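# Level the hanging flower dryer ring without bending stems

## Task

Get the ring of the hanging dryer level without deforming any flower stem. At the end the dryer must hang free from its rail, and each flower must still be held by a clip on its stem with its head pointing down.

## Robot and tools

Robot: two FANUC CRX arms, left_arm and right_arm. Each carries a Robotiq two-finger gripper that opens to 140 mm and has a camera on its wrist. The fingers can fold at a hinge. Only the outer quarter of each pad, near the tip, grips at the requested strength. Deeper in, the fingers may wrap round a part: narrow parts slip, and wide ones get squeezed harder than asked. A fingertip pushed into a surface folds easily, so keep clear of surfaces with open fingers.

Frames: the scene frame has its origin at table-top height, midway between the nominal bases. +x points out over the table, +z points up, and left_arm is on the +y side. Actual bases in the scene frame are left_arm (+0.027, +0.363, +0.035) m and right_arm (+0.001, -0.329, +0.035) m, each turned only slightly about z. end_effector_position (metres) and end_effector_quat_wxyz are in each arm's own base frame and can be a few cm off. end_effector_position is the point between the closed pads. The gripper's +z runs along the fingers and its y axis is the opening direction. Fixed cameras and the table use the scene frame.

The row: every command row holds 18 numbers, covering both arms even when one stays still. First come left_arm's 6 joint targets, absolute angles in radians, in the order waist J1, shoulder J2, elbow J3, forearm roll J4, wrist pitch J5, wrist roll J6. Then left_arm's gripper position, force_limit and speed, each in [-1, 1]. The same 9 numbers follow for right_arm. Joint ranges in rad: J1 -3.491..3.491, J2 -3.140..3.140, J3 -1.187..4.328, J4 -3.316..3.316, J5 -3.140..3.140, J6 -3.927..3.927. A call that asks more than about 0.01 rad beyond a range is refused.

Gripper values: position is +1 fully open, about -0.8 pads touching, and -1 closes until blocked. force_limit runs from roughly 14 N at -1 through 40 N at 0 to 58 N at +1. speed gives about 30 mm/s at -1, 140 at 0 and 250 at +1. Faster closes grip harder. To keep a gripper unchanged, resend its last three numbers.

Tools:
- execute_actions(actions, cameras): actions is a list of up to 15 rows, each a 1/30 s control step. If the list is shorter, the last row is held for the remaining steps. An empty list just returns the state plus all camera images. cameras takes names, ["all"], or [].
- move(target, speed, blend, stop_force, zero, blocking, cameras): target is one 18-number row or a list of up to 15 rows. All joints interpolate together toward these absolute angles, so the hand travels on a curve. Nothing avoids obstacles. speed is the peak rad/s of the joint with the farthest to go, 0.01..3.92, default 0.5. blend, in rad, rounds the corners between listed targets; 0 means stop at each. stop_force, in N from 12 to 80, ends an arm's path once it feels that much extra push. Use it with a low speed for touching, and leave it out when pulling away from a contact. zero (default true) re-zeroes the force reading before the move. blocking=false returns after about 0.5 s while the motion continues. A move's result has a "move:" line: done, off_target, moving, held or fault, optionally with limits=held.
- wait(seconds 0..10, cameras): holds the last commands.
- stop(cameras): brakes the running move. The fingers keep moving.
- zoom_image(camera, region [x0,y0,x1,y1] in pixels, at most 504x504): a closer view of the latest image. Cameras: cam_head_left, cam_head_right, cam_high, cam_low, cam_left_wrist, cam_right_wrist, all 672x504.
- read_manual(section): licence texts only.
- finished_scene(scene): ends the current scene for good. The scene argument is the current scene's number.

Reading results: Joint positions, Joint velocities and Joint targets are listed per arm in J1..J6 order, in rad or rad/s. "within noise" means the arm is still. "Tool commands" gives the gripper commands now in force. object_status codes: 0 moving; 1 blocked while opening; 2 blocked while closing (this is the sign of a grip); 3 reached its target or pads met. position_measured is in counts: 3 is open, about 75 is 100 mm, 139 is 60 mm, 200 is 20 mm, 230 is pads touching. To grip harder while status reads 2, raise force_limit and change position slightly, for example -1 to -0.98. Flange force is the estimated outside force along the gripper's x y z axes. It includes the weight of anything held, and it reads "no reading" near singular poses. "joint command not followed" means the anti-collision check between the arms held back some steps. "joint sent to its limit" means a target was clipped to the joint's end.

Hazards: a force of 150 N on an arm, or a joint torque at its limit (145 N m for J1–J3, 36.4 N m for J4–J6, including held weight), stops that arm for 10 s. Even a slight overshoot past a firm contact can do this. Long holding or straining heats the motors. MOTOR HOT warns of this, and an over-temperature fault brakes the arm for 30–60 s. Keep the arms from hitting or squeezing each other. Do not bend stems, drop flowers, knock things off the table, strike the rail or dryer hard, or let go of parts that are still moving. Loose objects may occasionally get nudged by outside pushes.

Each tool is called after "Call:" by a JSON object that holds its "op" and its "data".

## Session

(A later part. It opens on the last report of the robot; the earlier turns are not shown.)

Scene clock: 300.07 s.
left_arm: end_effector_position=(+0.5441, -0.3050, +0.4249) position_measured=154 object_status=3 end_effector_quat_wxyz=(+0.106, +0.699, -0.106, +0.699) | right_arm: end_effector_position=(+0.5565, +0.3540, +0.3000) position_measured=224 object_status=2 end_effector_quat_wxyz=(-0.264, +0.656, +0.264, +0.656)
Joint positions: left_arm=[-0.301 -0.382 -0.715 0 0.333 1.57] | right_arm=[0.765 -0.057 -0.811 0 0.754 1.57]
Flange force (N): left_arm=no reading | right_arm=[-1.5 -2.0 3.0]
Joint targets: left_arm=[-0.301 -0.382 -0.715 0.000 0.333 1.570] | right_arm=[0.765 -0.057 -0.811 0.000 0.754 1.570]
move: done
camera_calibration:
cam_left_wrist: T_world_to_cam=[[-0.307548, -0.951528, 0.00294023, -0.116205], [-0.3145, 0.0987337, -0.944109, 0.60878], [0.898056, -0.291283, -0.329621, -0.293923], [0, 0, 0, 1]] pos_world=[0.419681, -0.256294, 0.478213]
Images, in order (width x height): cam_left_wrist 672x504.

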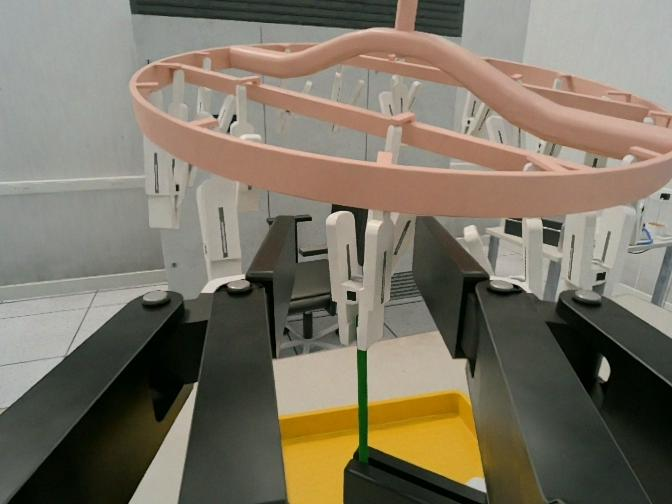

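Call:
{"op": "move", "data": {"target": [[-0.299,-0.367,-0.7054,0,0.3384,1.57,-0.2,-1,-1,0.765,-0.057,-0.811,0,0.754,1.57,-1,-1,-1],[-0.299,-0.367,-0.7054,0,0.3384,1.57,-1,-1,-1,0.765,-0.057,-0.811,0,0.754,1.57,-1,-1,-1]], "speed": 0.15, "cameras": ["cam_left_wrist","cam_right_wrist"]}}

Call:
{"op": "zoom_image", "data": {"camera": "cam_left_wrist", "region": [250, 150, 450, 350]}}

Call:
{"op": "zoom_image", "data": {"camera": "cam_right_wrist", "region": [280, 0, 440, 100]}}

Scene clock: 308.60 s.
left_arm: end_effector_position=(+0.5494, -0.3054, +0.4249) position_measured=190 object_status=0 end_effector_quat_wxyz=(+0.105, +0.699, -0.106, +0.699) | right_arm: end_effector_position=(+0.5565, +0.3540, +0.3000) position_measured=224 object_status=2 end_effector_quat_wxyz=(-0.264, +0.656, +0.264, +0.656)
Joint positions: left_arm=[-0.299 -0.367 -0.705 0 0.338 1.57] | right_arm=[0.765 -0.057 -0.811 0 0.754 1.57]
Flange force (N): left_arm=no reading | right_arm=[-0.9 -1.2 3.7]
Joint targets: left_arm=[-0.299 -0.367 -0.705 0.000 0.338 1.570] | right_arm=[0.765 -0.057 -0.811 0.000 0.754 1.570]
move: done
camera_calibration:
cam_left_wrist: T_world_to_cam=[[-0.305644, -0.952141, 0.0029189, -0.116103], [-0.314684, 0.0981218, -0.944111, 0.610522], [0.898641, -0.289481, -0.329614, -0.298613], [0, 0, 0, 1]] pos_world=[0.424981, -0.256895, 0.478313]
cam_right_wrist: T_world_to_cam=[[0.710085, -0.70405, -0.00958331, -0.129042], [-0.235941, -0.225095, -0.945338, 0.499114], [0.663409, 0.673532, -0.325951, -0.363646], [0, 0, 0, 1]] pos_world=[0.450638, 0.266423, 0.352064]
Images, in order (width x height): cam_left_wrist 672x504, cam_right_wrist 672x504.

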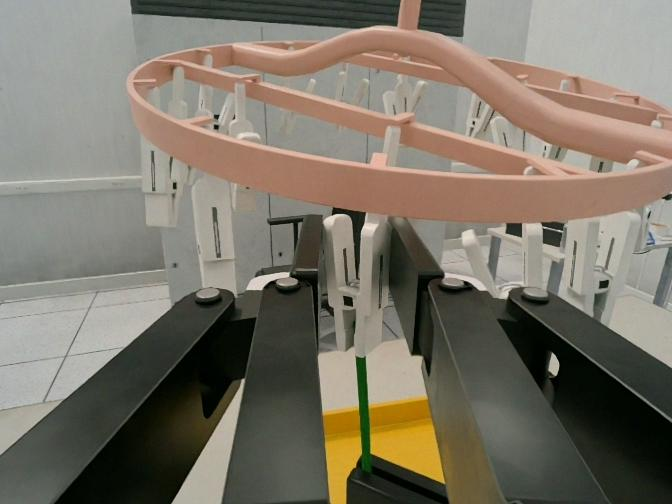

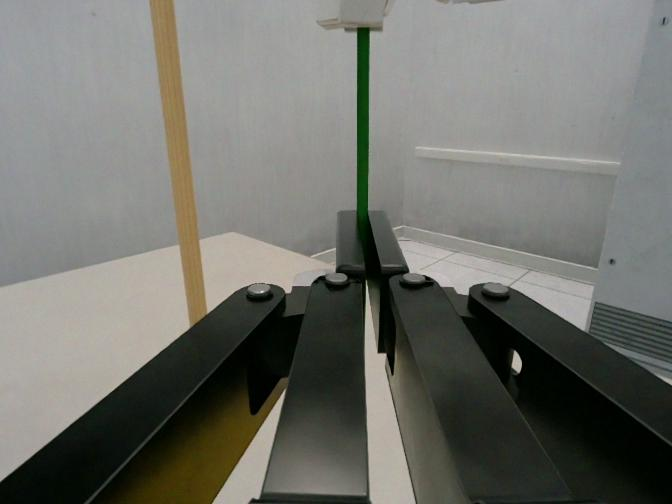

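Scaled by 2.520 from the camera's 672x504 image, which has a finer 960x720 frame.

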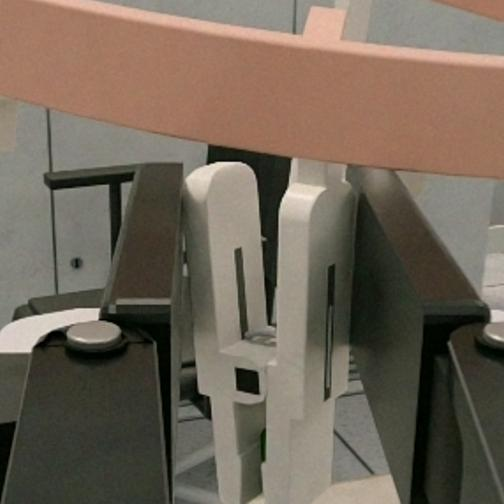

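Scaled by 3.150 from the camera's 672x504 image, which has a finer 960x720 frame.

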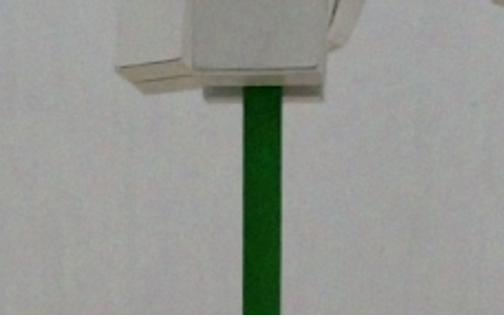

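Call:
{"op": "move", "data": {"target": [-0.299,-0.367,-0.7054,0,0.3384,1.57,-0.98,0,-1,0.765,-0.057,-0.811,0,0.754,1.57,-1,-1,-1], "cameras": ["cam_left_wrist","cam_right_wrist"]}}

Call:
{"op": "zoom_image", "data": {"camera": "cam_left_wrist", "region": [250, 150, 450, 350]}}

Call:
{"op": "zoom_image", "data": {"camera": "cam_right_wrist", "region": [280, 0, 440, 100]}}

Scene clock: 313.60 s.
left_arm: end_effector_position=(+0.5494, -0.3054, +0.4249) position_measured=196 object_status=0 end_effector_quat_wxyz=(+0.105, +0.699, -0.106, +0.699) | right_arm: end_effector_position=(+0.5565, +0.3540, +0.3000) position_measured=224 object_status=2 end_effector_quat_wxyz=(-0.264, +0.656, +0.264, +0.656)
Joint positions: left_arm=[-0.299 -0.367 -0.705 0 0.338 1.57] | right_arm=[0.765 -0.057 -0.811 0 0.754 1.57]
Flange force (N): left_arm=no reading | right_arm=[-1.9 -1.2 3.2]
Joint targets: left_arm=[-0.299 -0.367 -0.705 0.000 0.338 1.570] | right_arm=[0.765 -0.057 -0.811 0.000 0.754 1.570]
move: done
camera_calibration:
cam_left_wrist: T_world_to_cam=[[-0.305644, -0.952141, 0.0029189, -0.116103], [-0.314684, 0.0981218, -0.944111, 0.610522], [0.898641, -0.289481, -0.329614, -0.298613], [0, 0, 0, 1]] pos_world=[0.424981, -0.256895, 0.478313]
cam_right_wrist: T_world_to_cam=[[0.710085, -0.70405, -0.00958331, -0.129113], [-0.235941, -0.225095, -0.945338, 0.499091], [0.663409, 0.673532, -0.325951, -0.363578], [0, 0, 0, 1]] pos_world=[0.450638, 0.266323, 0.352064]
Images, in order (width x height): cam_left_wrist 672x504, cam_right_wrist 672x504.

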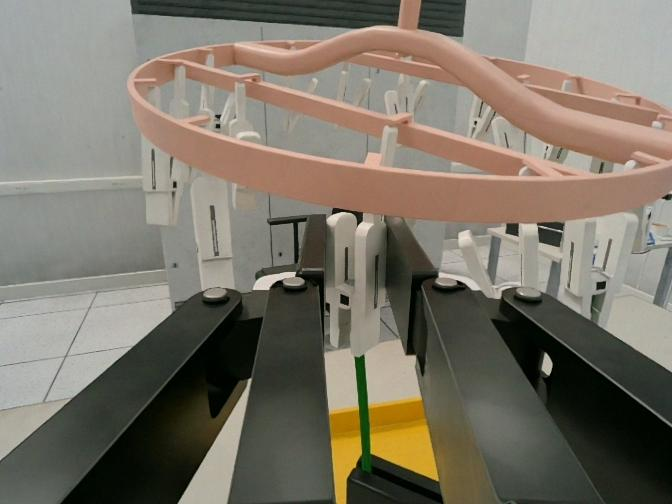

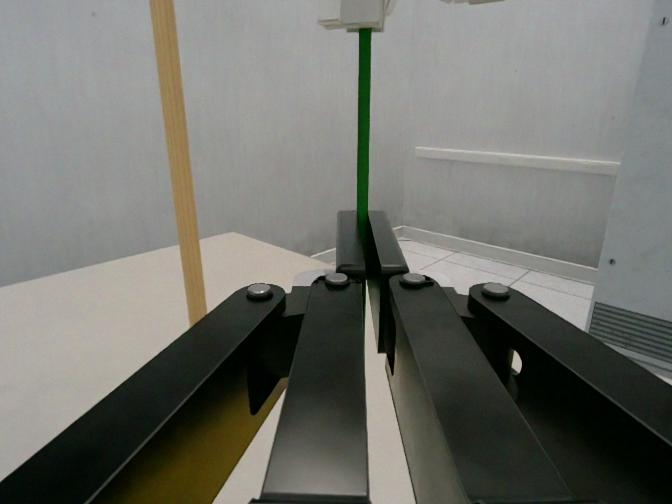

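Scaled by 2.520 from the camera's 672x504 image, which has a finer 960x720 frame.

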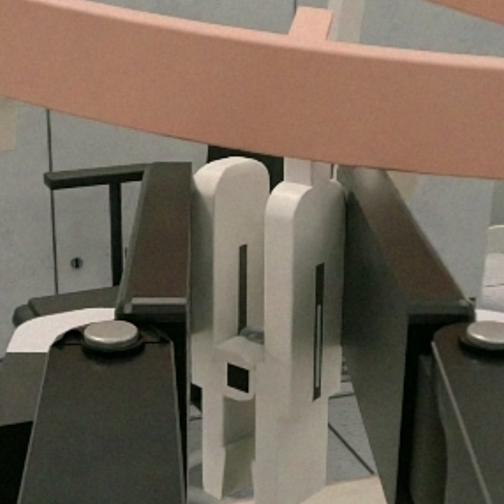

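Scaled by 3.150 from the camera's 672x504 image, which has a finer 960x720 frame.

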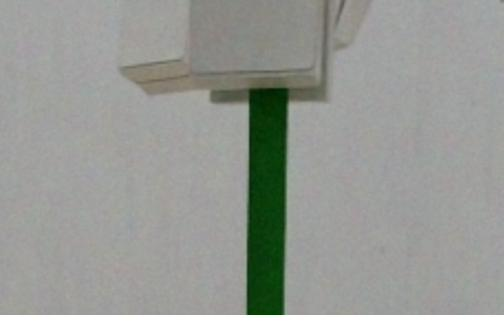

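Call:
{"op": "move", "data": {"target": [-0.299,-0.367,-0.7054,0,0.3384,1.57,-0.98,0,-1,0.765,0.0426,-0.8417,0,0.8843,1.57,-1,-1,-1], "speed": 0.1, "cameras": ["cam_left_wrist","cam_right_wrist"]}}

Call:
{"op": "zoom_image", "data": {"camera": "cam_left_wrist", "region": [250, 200, 500, 450]}}

Scene clock: 322.70 s.
left_arm: end_effector_position=(+0.5494, -0.3054, +0.4249) position_measured=196 object_status=2 end_effector_quat_wxyz=(+0.105, +0.699, -0.106, +0.699) | right_arm: end_effector_position=(+0.5564, +0.3540, +0.2621) position_measured=224 object_status=2 end_effector_quat_wxyz=(-0.264, +0.656, +0.264, +0.656)
Joint positions: left_arm=[-0.299 -0.367 -0.705 0 0.338 1.57] | right_arm=[0.765 0.043 -0.842 0 0.884 1.57]
Flange force (N): left_arm=no reading | right_arm=[-2.2 0.1 3.7]
Joint targets: left_arm=[-0.299 -0.367 -0.705 0.000 0.338 1.570] | right_arm=[0.765 0.043 -0.842 0.000 0.884 1.570]
move: done
camera_calibration:
cam_left_wrist: T_world_to_cam=[[-0.305644, -0.952141, 0.0029189, -0.116103], [-0.314684, 0.0981218, -0.944111, 0.610522], [0.898641, -0.289481, -0.329614, -0.298613], [0, 0, 0, 1]] pos_world=[0.424981, -0.256895, 0.478313]
cam_right_wrist: T_world_to_cam=[[0.710039, -0.704097, -0.00956, -0.129379], [-0.235924, -0.22508, -0.945346, 0.46323], [0.663464, 0.673488, -0.325929, -0.375886], [0, 0, 0, 1]] pos_world=[0.450538, 0.266323, 0.314164]
Images, in order (width x height): cam_left_wrist 672x504, cam_right_wrist 672x504.

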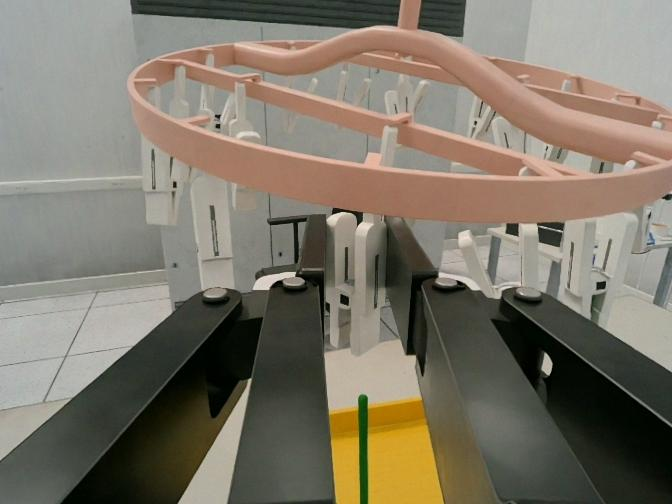

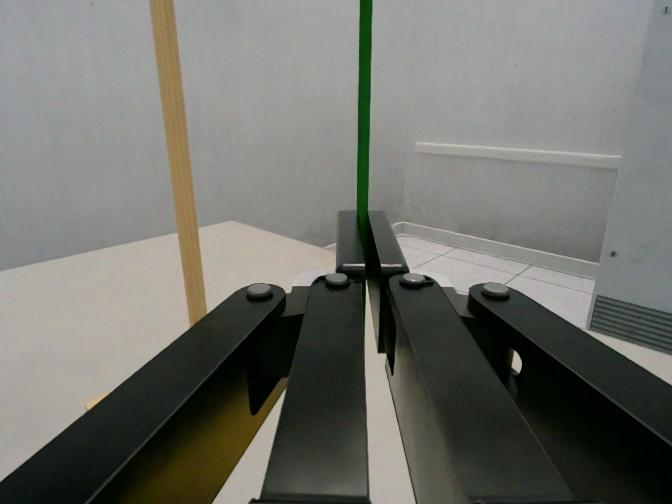

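Scaled by 2.016 from the camera's 672x504 image, which has a finer 960x720 frame.

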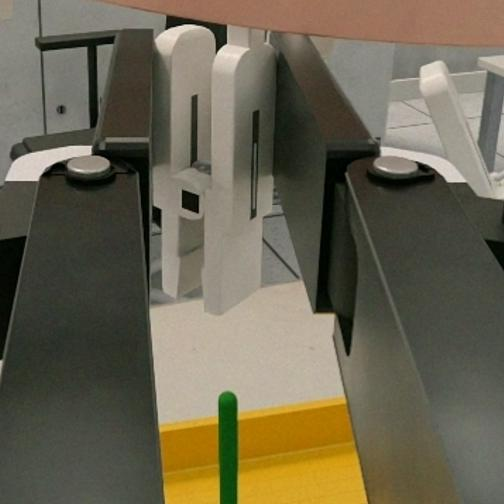

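Call:
{"op": "move", "data": {"target": [[-0.299,-0.367,-0.7054,0,0.3384,1.57,-0.98,0,-1,0.765,-0.057,-0.811,0,0.754,1.57,-1,-1,-1],[-0.299,-0.367,-0.7054,0,0.3384,1.57,-0.2,0,-1,0.765,-0.057,-0.811,0,0.754,1.57,-1,-1,-1],[-0.299,-0.367,-0.7054,0,0.3384,1.57,-0.2,0,-1,0.765,-0.057,-0.811,0,0.754,1.57,-0.4,-1,-1]], "speed": 0.12, "cameras": ["cam_left_wrist","cam_right_wrist"]}}

Call:
{"op": "zoom_image", "data": {"camera": "cam_left_wrist", "region": [250, 150, 500, 400]}}

Scene clock: 355.87 s.
left_arm: end_effector_position=(+0.5494, -0.3054, +0.4249) position_measured=154 object_status=3 end_effector_quat_wxyz=(+0.105, +0.699, -0.106, +0.699) | right_arm: end_effector_position=(+0.5565, +0.3540, +0.3000) position_measured=179 object_status=0 end_effector_quat_wxyz=(-0.264, +0.656, +0.264, +0.656)
Joint positions: left_arm=[-0.299 -0.367 -0.705 0 0.338 1.57] | right_arm=[0.765 -0.057 -0.811 0 0.754 1.57]
Flange force (N): left_arm=no reading | right_arm=[-1.4 -1.0 1.5]
Joint targets: left_arm=[-0.299 -0.367 -0.705 0.000 0.338 1.570] | right_arm=[0.765 -0.057 -0.811 0.000 0.754 1.570]
move: done
camera_calibration:
cam_left_wrist: T_world_to_cam=[[-0.305644, -0.952141, 0.0029189, -0.116103], [-0.314684, 0.0981218, -0.944111, 0.610522], [0.898641, -0.289481, -0.329614, -0.298613], [0, 0, 0, 1]] pos_world=[0.424981, -0.256895, 0.478313]
cam_right_wrist: T_world_to_cam=[[0.710085, -0.70405, -0.00958331, -0.129113], [-0.235941, -0.225095, -0.945338, 0.499091], [0.663409, 0.673532, -0.325951, -0.363578], [0, 0, 0, 1]] pos_world=[0.450638, 0.266323, 0.352064]
Images, in order (width x height): cam_left_wrist 672x504, cam_right_wrist 672x504.

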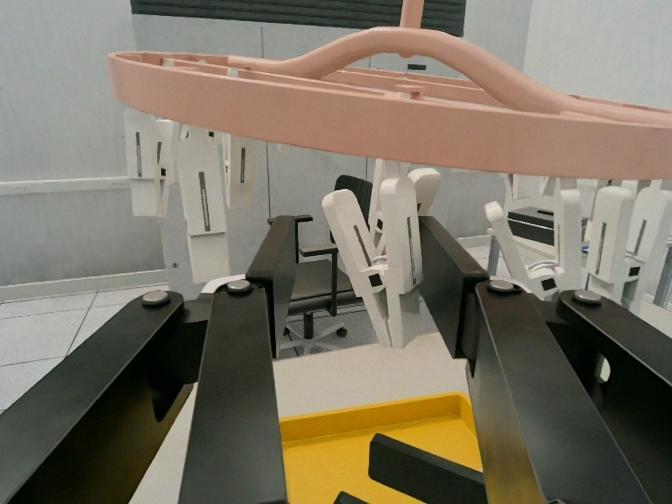

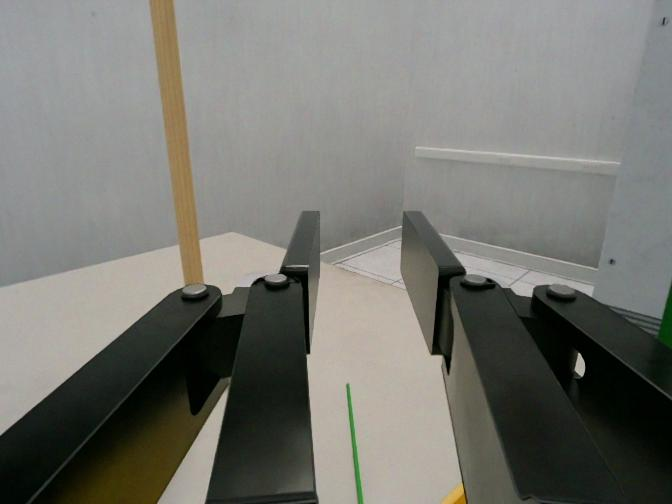

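Scaled by 2.016 from the camera's 672x504 image, which has a finer 960x720 frame.

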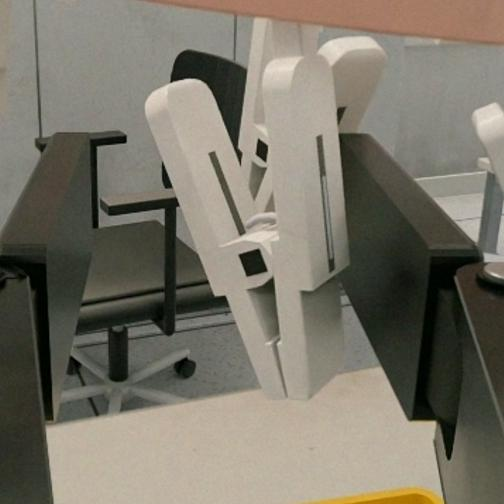

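Call:
{"op": "move", "data": {"target": [-0.301,-0.7834,-0.8825,0,0.0991,1.57,-0.2,0,-1,0.765,-0.444,-1.079,0,0.635,1.57,-0.4,-1,-1], "speed": 0.3, "cameras": ["all"]}}

Call:
{"op": "zoom_image", "data": {"camera": "cam_left_wrist", "region": [240, 100, 500, 360]}}

Call:
{"op": "zoom_image", "data": {"camera": "cam_head_left", "region": [220, 150, 400, 330]}}

Scene clock: 363.00 s.
left_arm: end_effector_position=(+0.4343, -0.2709, +0.4329) position_measured=154 object_status=3 end_effector_quat_wxyz=(+0.106, +0.699, -0.106, +0.699) | right_arm: end_effector_position=(+0.4699, +0.2709, +0.3002) position_measured=179 object_status=3 end_effector_quat_wxyz=(-0.264, +0.656, +0.264, +0.656)
Joint positions: left_arm=[-0.301 -0.783 -0.882 0 0.099 1.57] | right_arm=[0.765 -0.444 -1.079 0 0.635 1.57]
Flange force (N): no reading
Joint targets: left_arm=[-0.301 -0.783 -0.883 0.000 0.099 1.570] | right_arm=[0.765 -0.444 -1.079 0.000 0.635 1.570]
move: done
camera_calibration:
cam_left_wrist: T_world_to_cam=[[-0.307548, -0.951528, 0.0029407, -0.117551], [-0.3145, 0.0987332, -0.944109, 0.578528], [0.898056, -0.291283, -0.329621, -0.182713], [0, 0, 0, 1]] pos_world=[0.309881, -0.222194, 0.486313]
cam_right_wrist: T_world_to_cam=[[0.710085, -0.70405, -0.00958331, -0.126124], [-0.235941, -0.225095, -0.945338, 0.460143], [0.663409, 0.673532, -0.325951, -0.250092], [0, 0, 0, 1]] pos_world=[0.364038, 0.183223, 0.352264]

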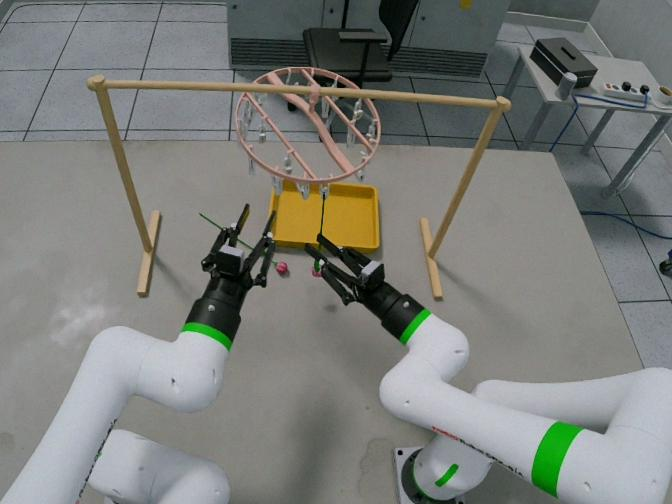

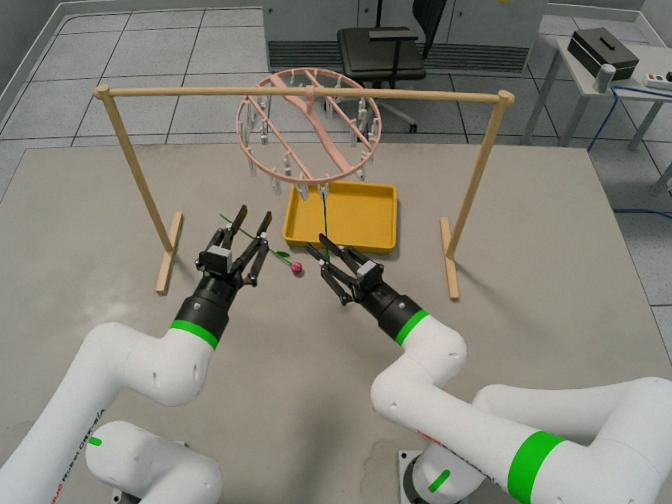

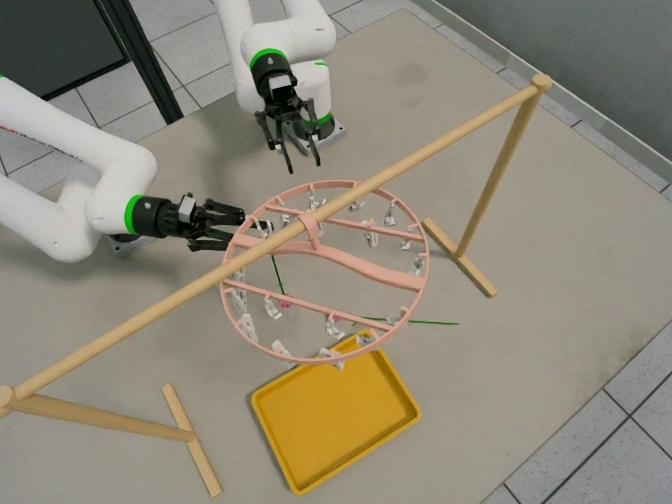

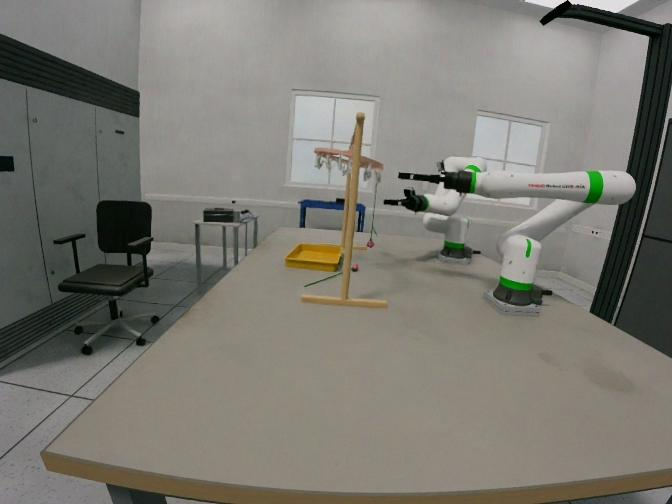

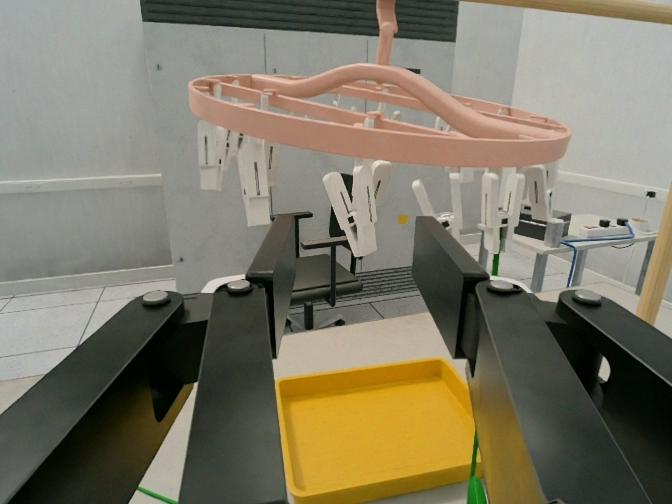

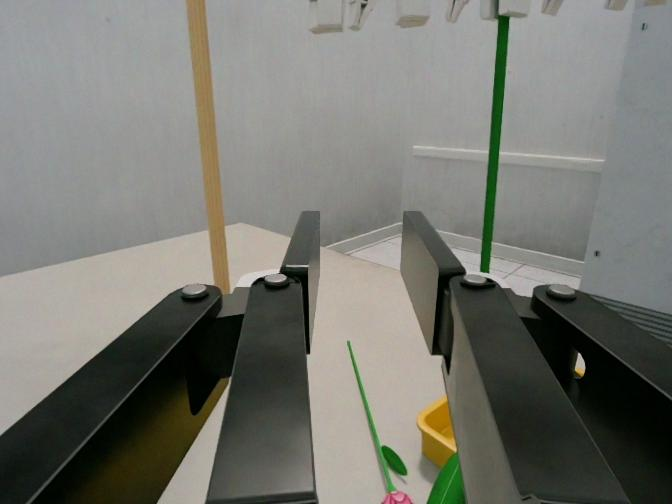

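Scaled by 1.938 from the camera's 672x504 image, which has a finer 960x720 frame.

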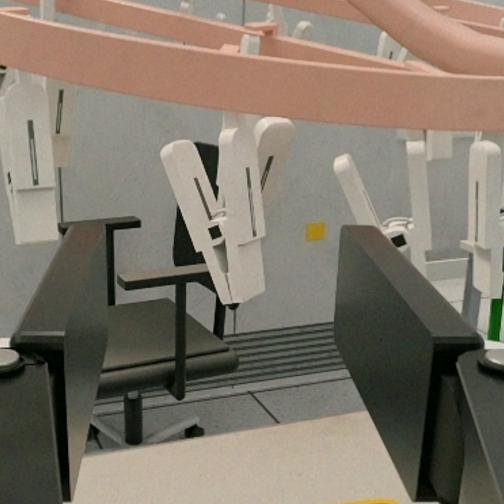

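Scaled by 2.800 from the camera's 672x504 image, which has a finer 960x720 frame.

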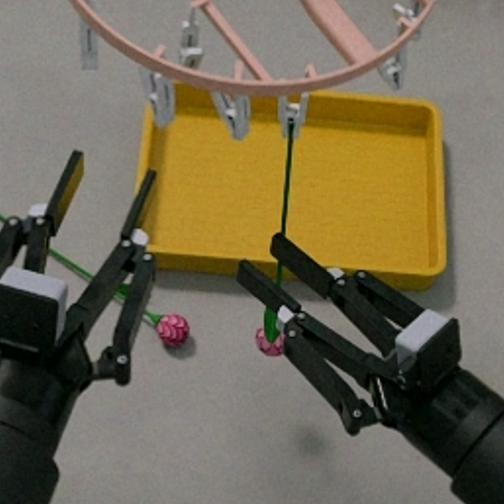

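Call:
{"op": "move", "data": {"target": [[0.15,0.232,-0.106,0,-1.233,1.57,0.0,-1,0,0.765,-0.444,-1.079,0,0.635,1.57,-0.4,-1,-1],[-0.026,0.737,0.58,0,-1.414,1.57,0.0,-1,0,0.765,-0.444,-1.079,0,0.635,1.57,-0.4,-1,-1]], "speed": 0.6, "blend": [0.1, 0], "cameras": ["cam_left_wrist","cam_head_left","cam_low"]}}

Scene clock: 404.57 s.
left_arm: end_effector_position=(+0.6966, -0.1481, +0.0649) position_measured=129 object_status=3 end_effector_quat_wxyz=(+0.000, +1.000, -0.013, +0.000) | right_arm: end_effector_position=(+0.4699, +0.2709, +0.3002) position_measured=179 object_status=3 end_effector_quat_wxyz=(-0.264, +0.656, +0.264, +0.656)
Joint positions: left_arm=[-0.026 0.737 0.58 0 -1.414 1.57] | right_arm=[0.765 -0.444 -1.079 0 0.635 1.57]
Flange force (N): left_arm=[4.7 0.1 0.7] | right_arm=no reading
Joint targets: left_arm=[-0.026 0.737 0.580 0.000 -1.414 1.570] | right_arm=[0.765 -0.444 -1.079 0.000 0.635 1.570]
move: done
camera_calibration:
cam_left_wrist: T_world_to_cam=[[-0.0229956, -0.999668, 0.0116561, -0.124843], [-0.943721, 0.0255536, 0.329755, 0.646133], [-0.329943, -0.00341721, -0.943995, 0.434065], [0, 0, 0, 1]] pos_world=[0.750115, -0.139829, 0.198145]
Images, in order (width x height): cam_head_left 672x504, cam_low 672x504, cam_left_wrist 672x504.

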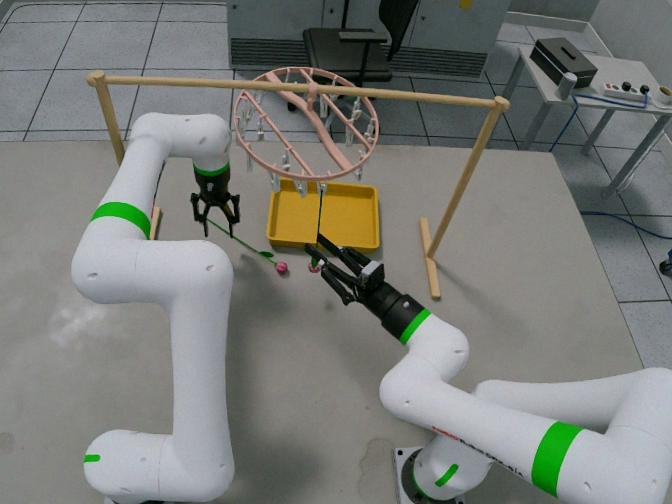

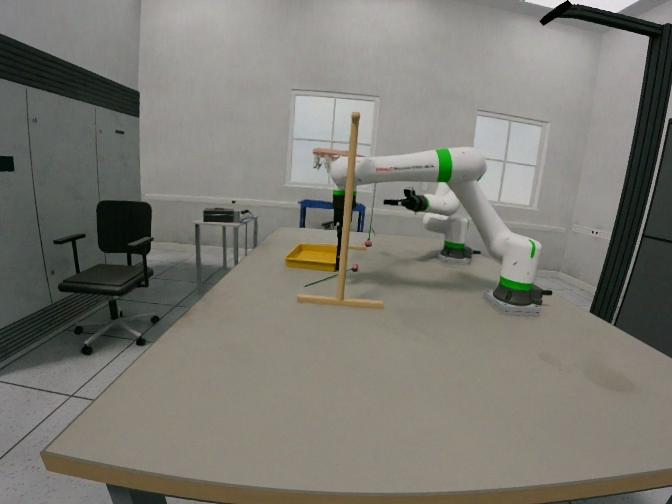

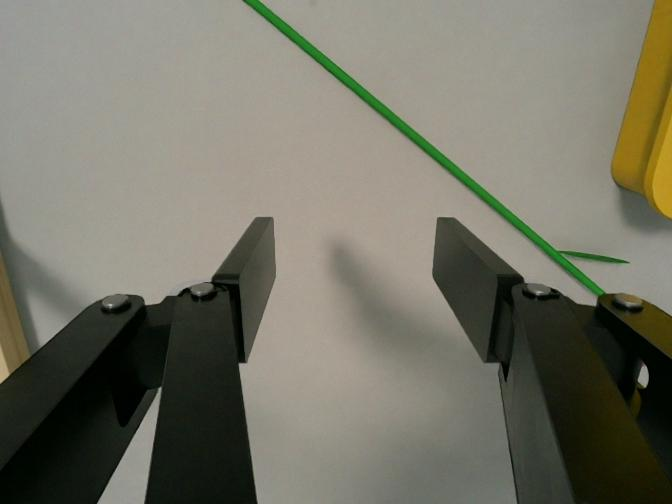

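Call:
{"op": "move", "data": {"target": [-0.0436,0.9372,0.9135,0,-1.547,2.516,-0.3,-1,0,0.765,-0.444,-1.079,0,0.635,1.57,-0.4,-1,-1], "speed": 0.6, "cameras": ["cam_left_wrist"]}}

Scene clock: 421.77 s.
left_arm: end_effector_position=(+0.7539, -0.1630, +0.0610) position_measured=167 object_status=3 end_effector_quat_wxyz=(+0.000, +0.900, +0.436, +0.000) | right_arm: end_effector_position=(+0.4699, +0.2709, +0.3002) position_measured=179 object_status=3 end_effector_quat_wxyz=(-0.264, +0.656, +0.264, +0.656)
Joint positions: left_arm=[-0.044 0.937 0.913 0 -1.547 2.516] | right_arm=[0.765 -0.444 -1.079 0 0.635 1.57]
Flange force (N): no reading
Joint targets: left_arm=[-0.044 0.937 0.913 0.000 -1.547 2.516] | right_arm=[0.765 -0.444 -1.079 0.000 0.635 1.570]
move: done
camera_calibration:
cam_left_wrist: T_world_to_cam=[[0.786577, -0.617382, 0.0116535, -0.686474], [-0.58594, -0.740297, 0.329596, 0.307392], [-0.19486, -0.266081, -0.94405, 0.304602], [0, 0, 0, 1]] pos_world=[0.779432, -0.115206, 0.194244]
Images, in order (width x height): cam_left_wrist 672x504.

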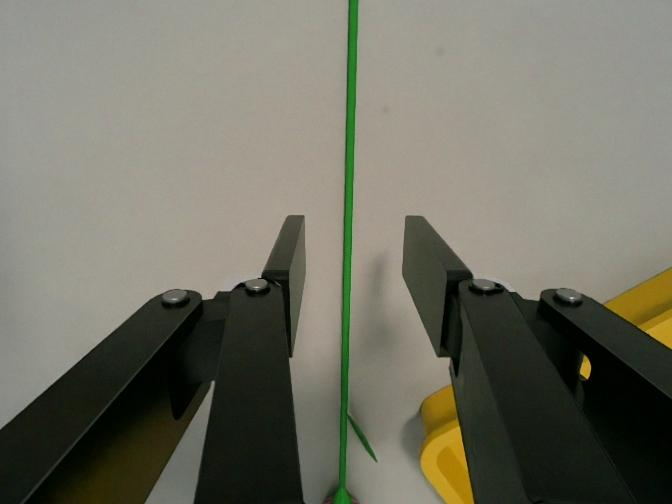

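Call:
{"op": "move", "data": {"target": [[-0.0436,0.9564,0.8073,0,-1.4217,2.516,-0.3,-1,0,0.765,-0.444,-1.079,0,0.635,1.57,-0.4,-1,-1],[-0.0436,0.9564,0.8073,0,-1.4217,2.516,-1,-1,-1,0.765,-0.444,-1.079,0,0.635,1.57,-0.4,-1,-1]], "speed": 0.15, "cameras": ["cam_left_wrist"]}}

Scene clock: 432.60 s.
left_arm: end_effector_position=(+0.7539, -0.1630, +0.0010) position_measured=225 object_status=2 end_effector_quat_wxyz=(+0.000, +0.900, +0.436, +0.000) | right_arm: end_effector_position=(+0.4699, +0.2709, +0.3002) position_measured=179 object_status=3 end_effector_quat_wxyz=(-0.264, +0.656, +0.264, +0.656)
Joint positions: left_arm=[-0.044 0.956 0.807 0 -1.422 2.516] | right_arm=[0.765 -0.444 -1.079 0 0.635 1.57]
Flange force (N): left_arm=[2.0 5.2 -27.9] | right_arm=no reading
Joint targets: left_arm=[-0.044 0.956 0.807 0.000 -1.422 2.516] | right_arm=[0.765 -0.444 -1.079 0.000 0.635 1.570]
move: done
camera_calibration:
cam_left_wrist: T_world_to_cam=[[0.786577, -0.617382, 0.0116535, -0.685696], [-0.58594, -0.740297, 0.329596, 0.327109], [-0.19486, -0.266081, -0.94405, 0.24794], [0, 0, 0, 1]] pos_world=[0.779332, -0.115206, 0.134244]
Images, in order (width x height): cam_left_wrist 672x504.

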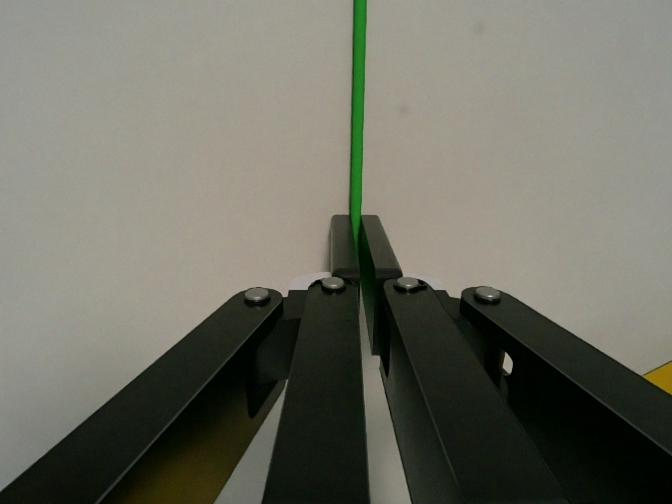

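Call:
{"op": "move", "data": {"target": [[-0.0436,0.9372,0.9135,0,-1.547,2.516,-1,-1,-1,0.765,-0.444,-1.079,0,0.635,1.57,-0.4,-1,-1],[0.15,0.207,-0.0512,0,-1.3126,1.57,-1,-1,-1,0.765,-0.444,-1.079,0,0.635,1.57,-0.4,-1,-1],[0.15,0.172,0.213,0,-1.612,1.57,-1,-1,-1,0.765,-0.444,-1.079,0,0.635,1.57,-0.4,-1,-1],[0.15,-0.562,-1.1319,0,0.5699,1.57,-1,-1,-1,0.765,-0.444,-1.079,0,0.635,1.57,-0.4,-1,-1]], "speed": [0.15,0.5,0.5,0.6], "blend": [0,0.05,0.05,0], "cameras": ["cam_left_wrist","cam_head_left","cam_low"]}}

Scene clock: 456.83 s.
left_arm: end_effector_position=(+0.5139, -0.0538, +0.2999) position_measured=225 object_status=2 end_effector_quat_wxyz=(-0.053, +0.705, +0.053, +0.705) | right_arm: end_effector_position=(+0.4699, +0.2709, +0.3002) position_measured=179 object_status=3 end_effector_quat_wxyz=(-0.264, +0.656, +0.264, +0.656)
Joint positions: left_arm=[0.15 -0.562 -1.132 0 0.57 1.57] | right_arm=[0.765 -0.444 -1.079 0 0.635 1.57]
Flange force (N): no reading
Joint targets: left_arm=[0.150 -0.562 -1.132 0.000 0.570 1.570] | right_arm=[0.765 -0.444 -1.079 0.000 0.635 1.570]
move: done
camera_calibration:
cam_left_wrist: T_world_to_cam=[[0.138013, -0.990426, 0.00293961, -0.117129], [-0.326068, -0.0482387, -0.944115, 0.454623], [0.935218, 0.129341, -0.329604, -0.23133], [0, 0, 0, 1]] pos_world=[0.380747, -0.0641567, 0.353313]
Images, in order (width x height): cam_head_left 672x504, cam_low 672x504, cam_left_wrist 672x504.

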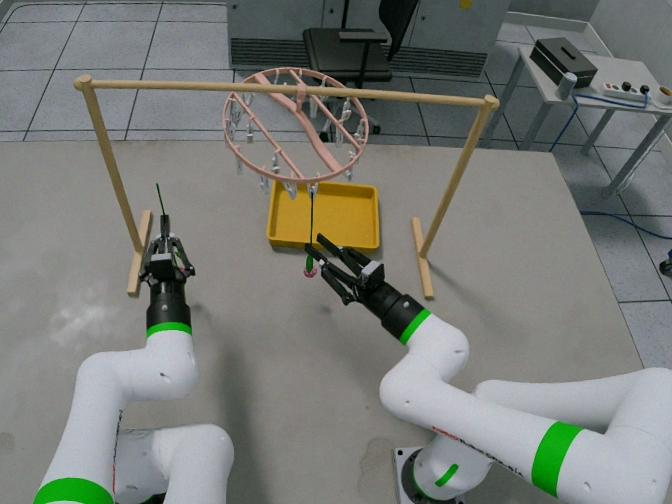

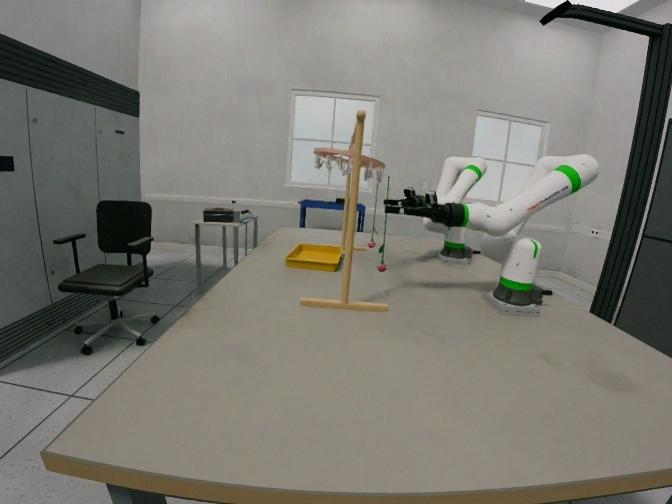

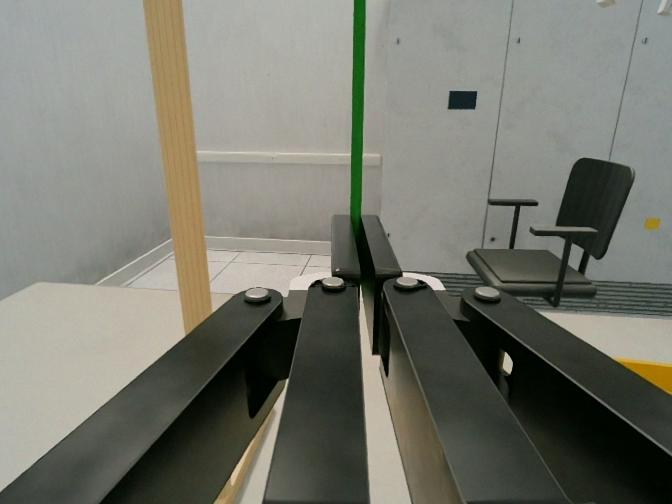

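Call:
{"op": "move", "data": {"target": [[0.15,-0.562,-1.132,0,0.57,1.57,-1,-1,-1,0.512,-0.444,-1.079,0,0.635,1.57,-0.3,-1,-1],[0.15,-0.562,-1.132,0,0.57,1.57,-1,-1,-1,0.512,0.25,-0.75,0,1.25,1.57,-0.3,-1,-1]], "speed": 0.5, "cameras": ["cam_right_wrist"]}}

Call:
{"op": "zoom_image", "data": {"camera": "cam_right_wrist", "region": [100, 0, 480, 200]}}

Scene clock: 465.93 s.
left_arm: end_effector_position=(+0.5139, -0.0538, +0.2999) position_measured=225 object_status=2 end_effector_quat_wxyz=(-0.053, +0.705, +0.053, +0.705) | right_arm: end_effector_position=(+0.6558, +0.2194, +0.3087) position_measured=167 object_status=3 end_effector_quat_wxyz=(-0.200, +0.593, +0.155, +0.764)
Joint positions: left_arm=[0.15 -0.562 -1.132 0 0.57 1.57] | right_arm=[0.512 0.25 -0.75 0 1.25 1.57]
Flange force (N): left_arm=no reading | right_arm=[-6.1 0.4 3.7]
Joint targets: left_arm=[0.150 -0.562 -1.132 0.000 0.570 1.570] | right_arm=[0.512 0.250 -0.750 0.000 1.250 1.570]
move: done
camera_calibration:
cam_right_wrist: T_world_to_cam=[[0.512583, -0.858632, -0.0032234, -0.132813], [-0.0720526, -0.0392723, -0.996627, 0.36802], [0.855609, 0.511087, -0.081997, -0.501716], [0, 0, 0, 1]] pos_world=[0.523867, 0.156836, 0.325211]
Images, in order (width x height): cam_right_wrist 672x504.

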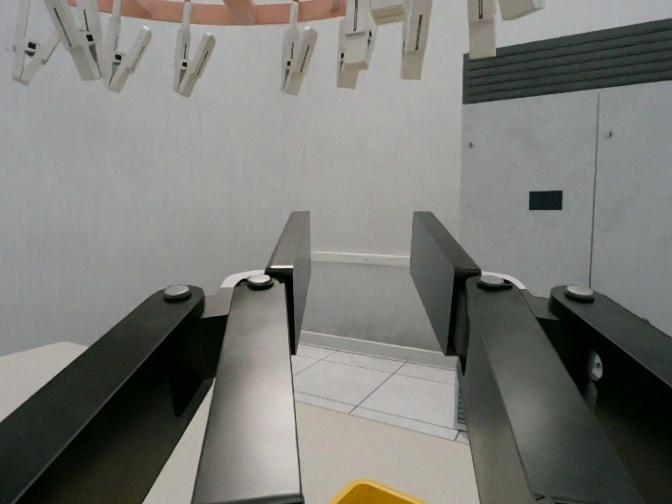

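Scaled by 1.326 from the camera's 672x504 image, which has a finer 960x720 frame.

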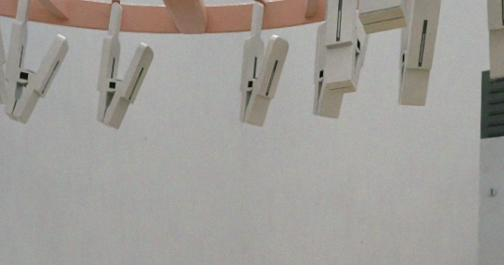

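Call:
{"op": "move", "data": {"target": [0.15,-0.562,-1.132,0,0.57,1.57,-1,-1,-1,0.5657,0.3863,-0.4657,0,1.252,1.57,-0.3,-1,-1], "speed": 0.3, "cameras": ["cam_right_wrist","cam_high"]}}

Call:
{"op": "zoom_image", "data": {"camera": "cam_right_wrist", "region": [200, 0, 450, 220]}}

Call:
{"op": "zoom_image", "data": {"camera": "cam_high", "region": [190, 160, 440, 380]}}

Scene clock: 496.20 s.
left_arm: end_effector_position=(+0.5139, -0.0538, +0.2999) position_measured=225 object_status=2 end_effector_quat_wxyz=(-0.053, +0.705, +0.053, +0.705) | right_arm: end_effector_position=(+0.7163, +0.3008, +0.3800) position_measured=167 object_status=3 end_effector_quat_wxyz=(-0.233, +0.531, +0.154, +0.800)
Joint positions: left_arm=[0.15 -0.562 -1.132 0 0.57 1.57] | right_arm=[0.566 0.386 -0.466 0 1.252 1.57]
Flange force (N): left_arm=no reading | right_arm=[-3.7 0.5 2.7]
Joint targets: left_arm=[0.150 -0.562 -1.132 0.000 0.570 1.570] | right_arm=[0.566 0.386 -0.466 0.000 1.252 1.570]
move: done
camera_calibration:
cam_right_wrist: T_world_to_cam=[[0.558038, -0.829815, 0.000693828, -0.136449], [0.0566166, 0.0372396, -0.997701, 0.331955], [0.827882, 0.556795, 0.0677624, -0.640105], [0, 0, 0, 1]] pos_world=[0.587281, 0.230818, 0.374662]
Images, in order (width x height): cam_high 672x504, cam_right_wrist 672x504.

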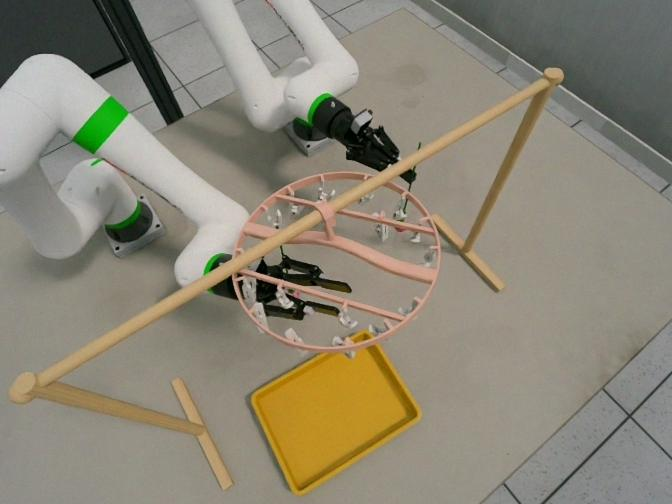

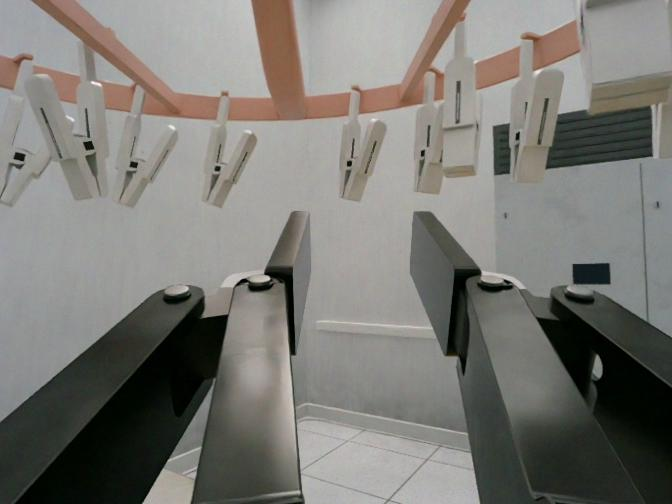

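Scaled by 2.016 from the camera's 672x504 image, which has a finer 960x720 frame.

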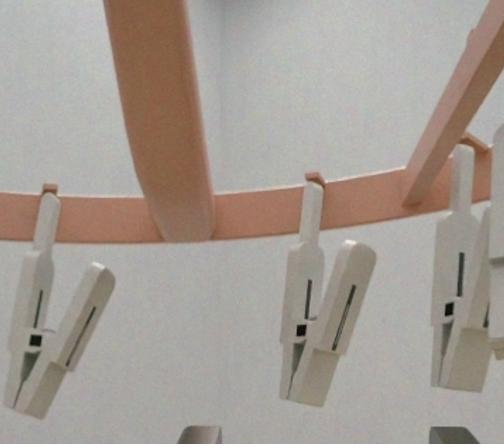

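Scaled by 2.016 from the camera's 672x504 image, which has a finer 960x720 frame.

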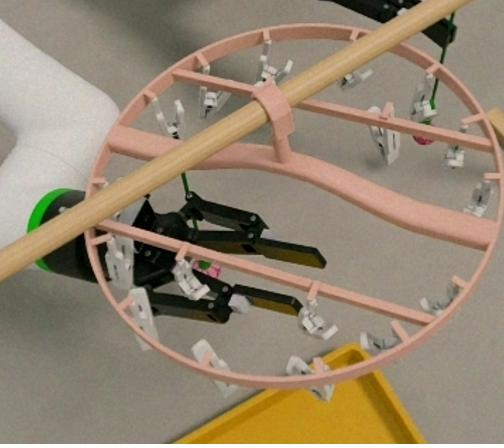

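Call:
{"op": "move", "data": {"target": [0.15,-0.562,-1.132,0,0.57,1.57,-1,-1,-1,0.5641,0.3959,-0.2684,0,1.0643,1.57,-0.3,-1,-1], "speed": 0.2, "cameras": ["cam_right_wrist"]}}

Call:
{"op": "zoom_image", "data": {"camera": "cam_right_wrist", "region": [200, 50, 500, 300]}}

Scene clock: 515.97 s.
left_arm: end_effector_position=(+0.5139, -0.0538, +0.2999) position_measured=225 object_status=2 end_effector_quat_wxyz=(-0.053, +0.705, +0.053, +0.705) | right_arm: end_effector_position=(+0.7667, +0.3313, +0.4370) position_measured=167 object_status=3 end_effector_quat_wxyz=(-0.232, +0.531, +0.154, +0.800)
Joint positions: left_arm=[0.15 -0.562 -1.132 0 0.57 1.57] | right_arm=[0.564 0.396 -0.268 0 1.064 1.57]
Flange force (N): left_arm=no reading | right_arm=[-3.4 1.0 3.2]
Joint targets: left_arm=[0.150 -0.562 -1.132 0.000 0.570 1.570] | right_arm=[0.564 0.396 -0.268 0.000 1.064 1.570]
move: done
camera_calibration:
cam_right_wrist: T_world_to_cam=[[0.556762, -0.830672, 0.000815952, -0.138122], [0.0567418, 0.0370514, -0.997701, 0.384811], [0.828732, 0.555528, 0.0677626, -0.702778], [0, 0, 0, 1]] pos_world=[0.637481, 0.261422, 0.431661]
Images, in order (width x height): cam_right_wrist 672x504.

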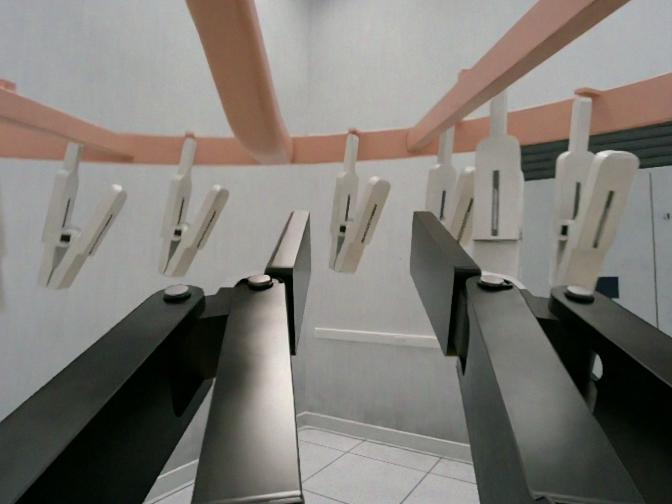

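Scaled by 1.680 from the camera's 672x504 image, which has a finer 960x720 frame.

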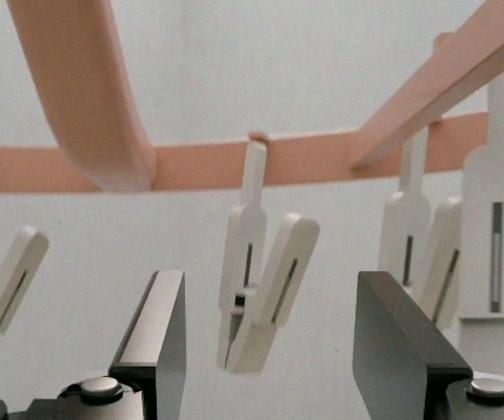

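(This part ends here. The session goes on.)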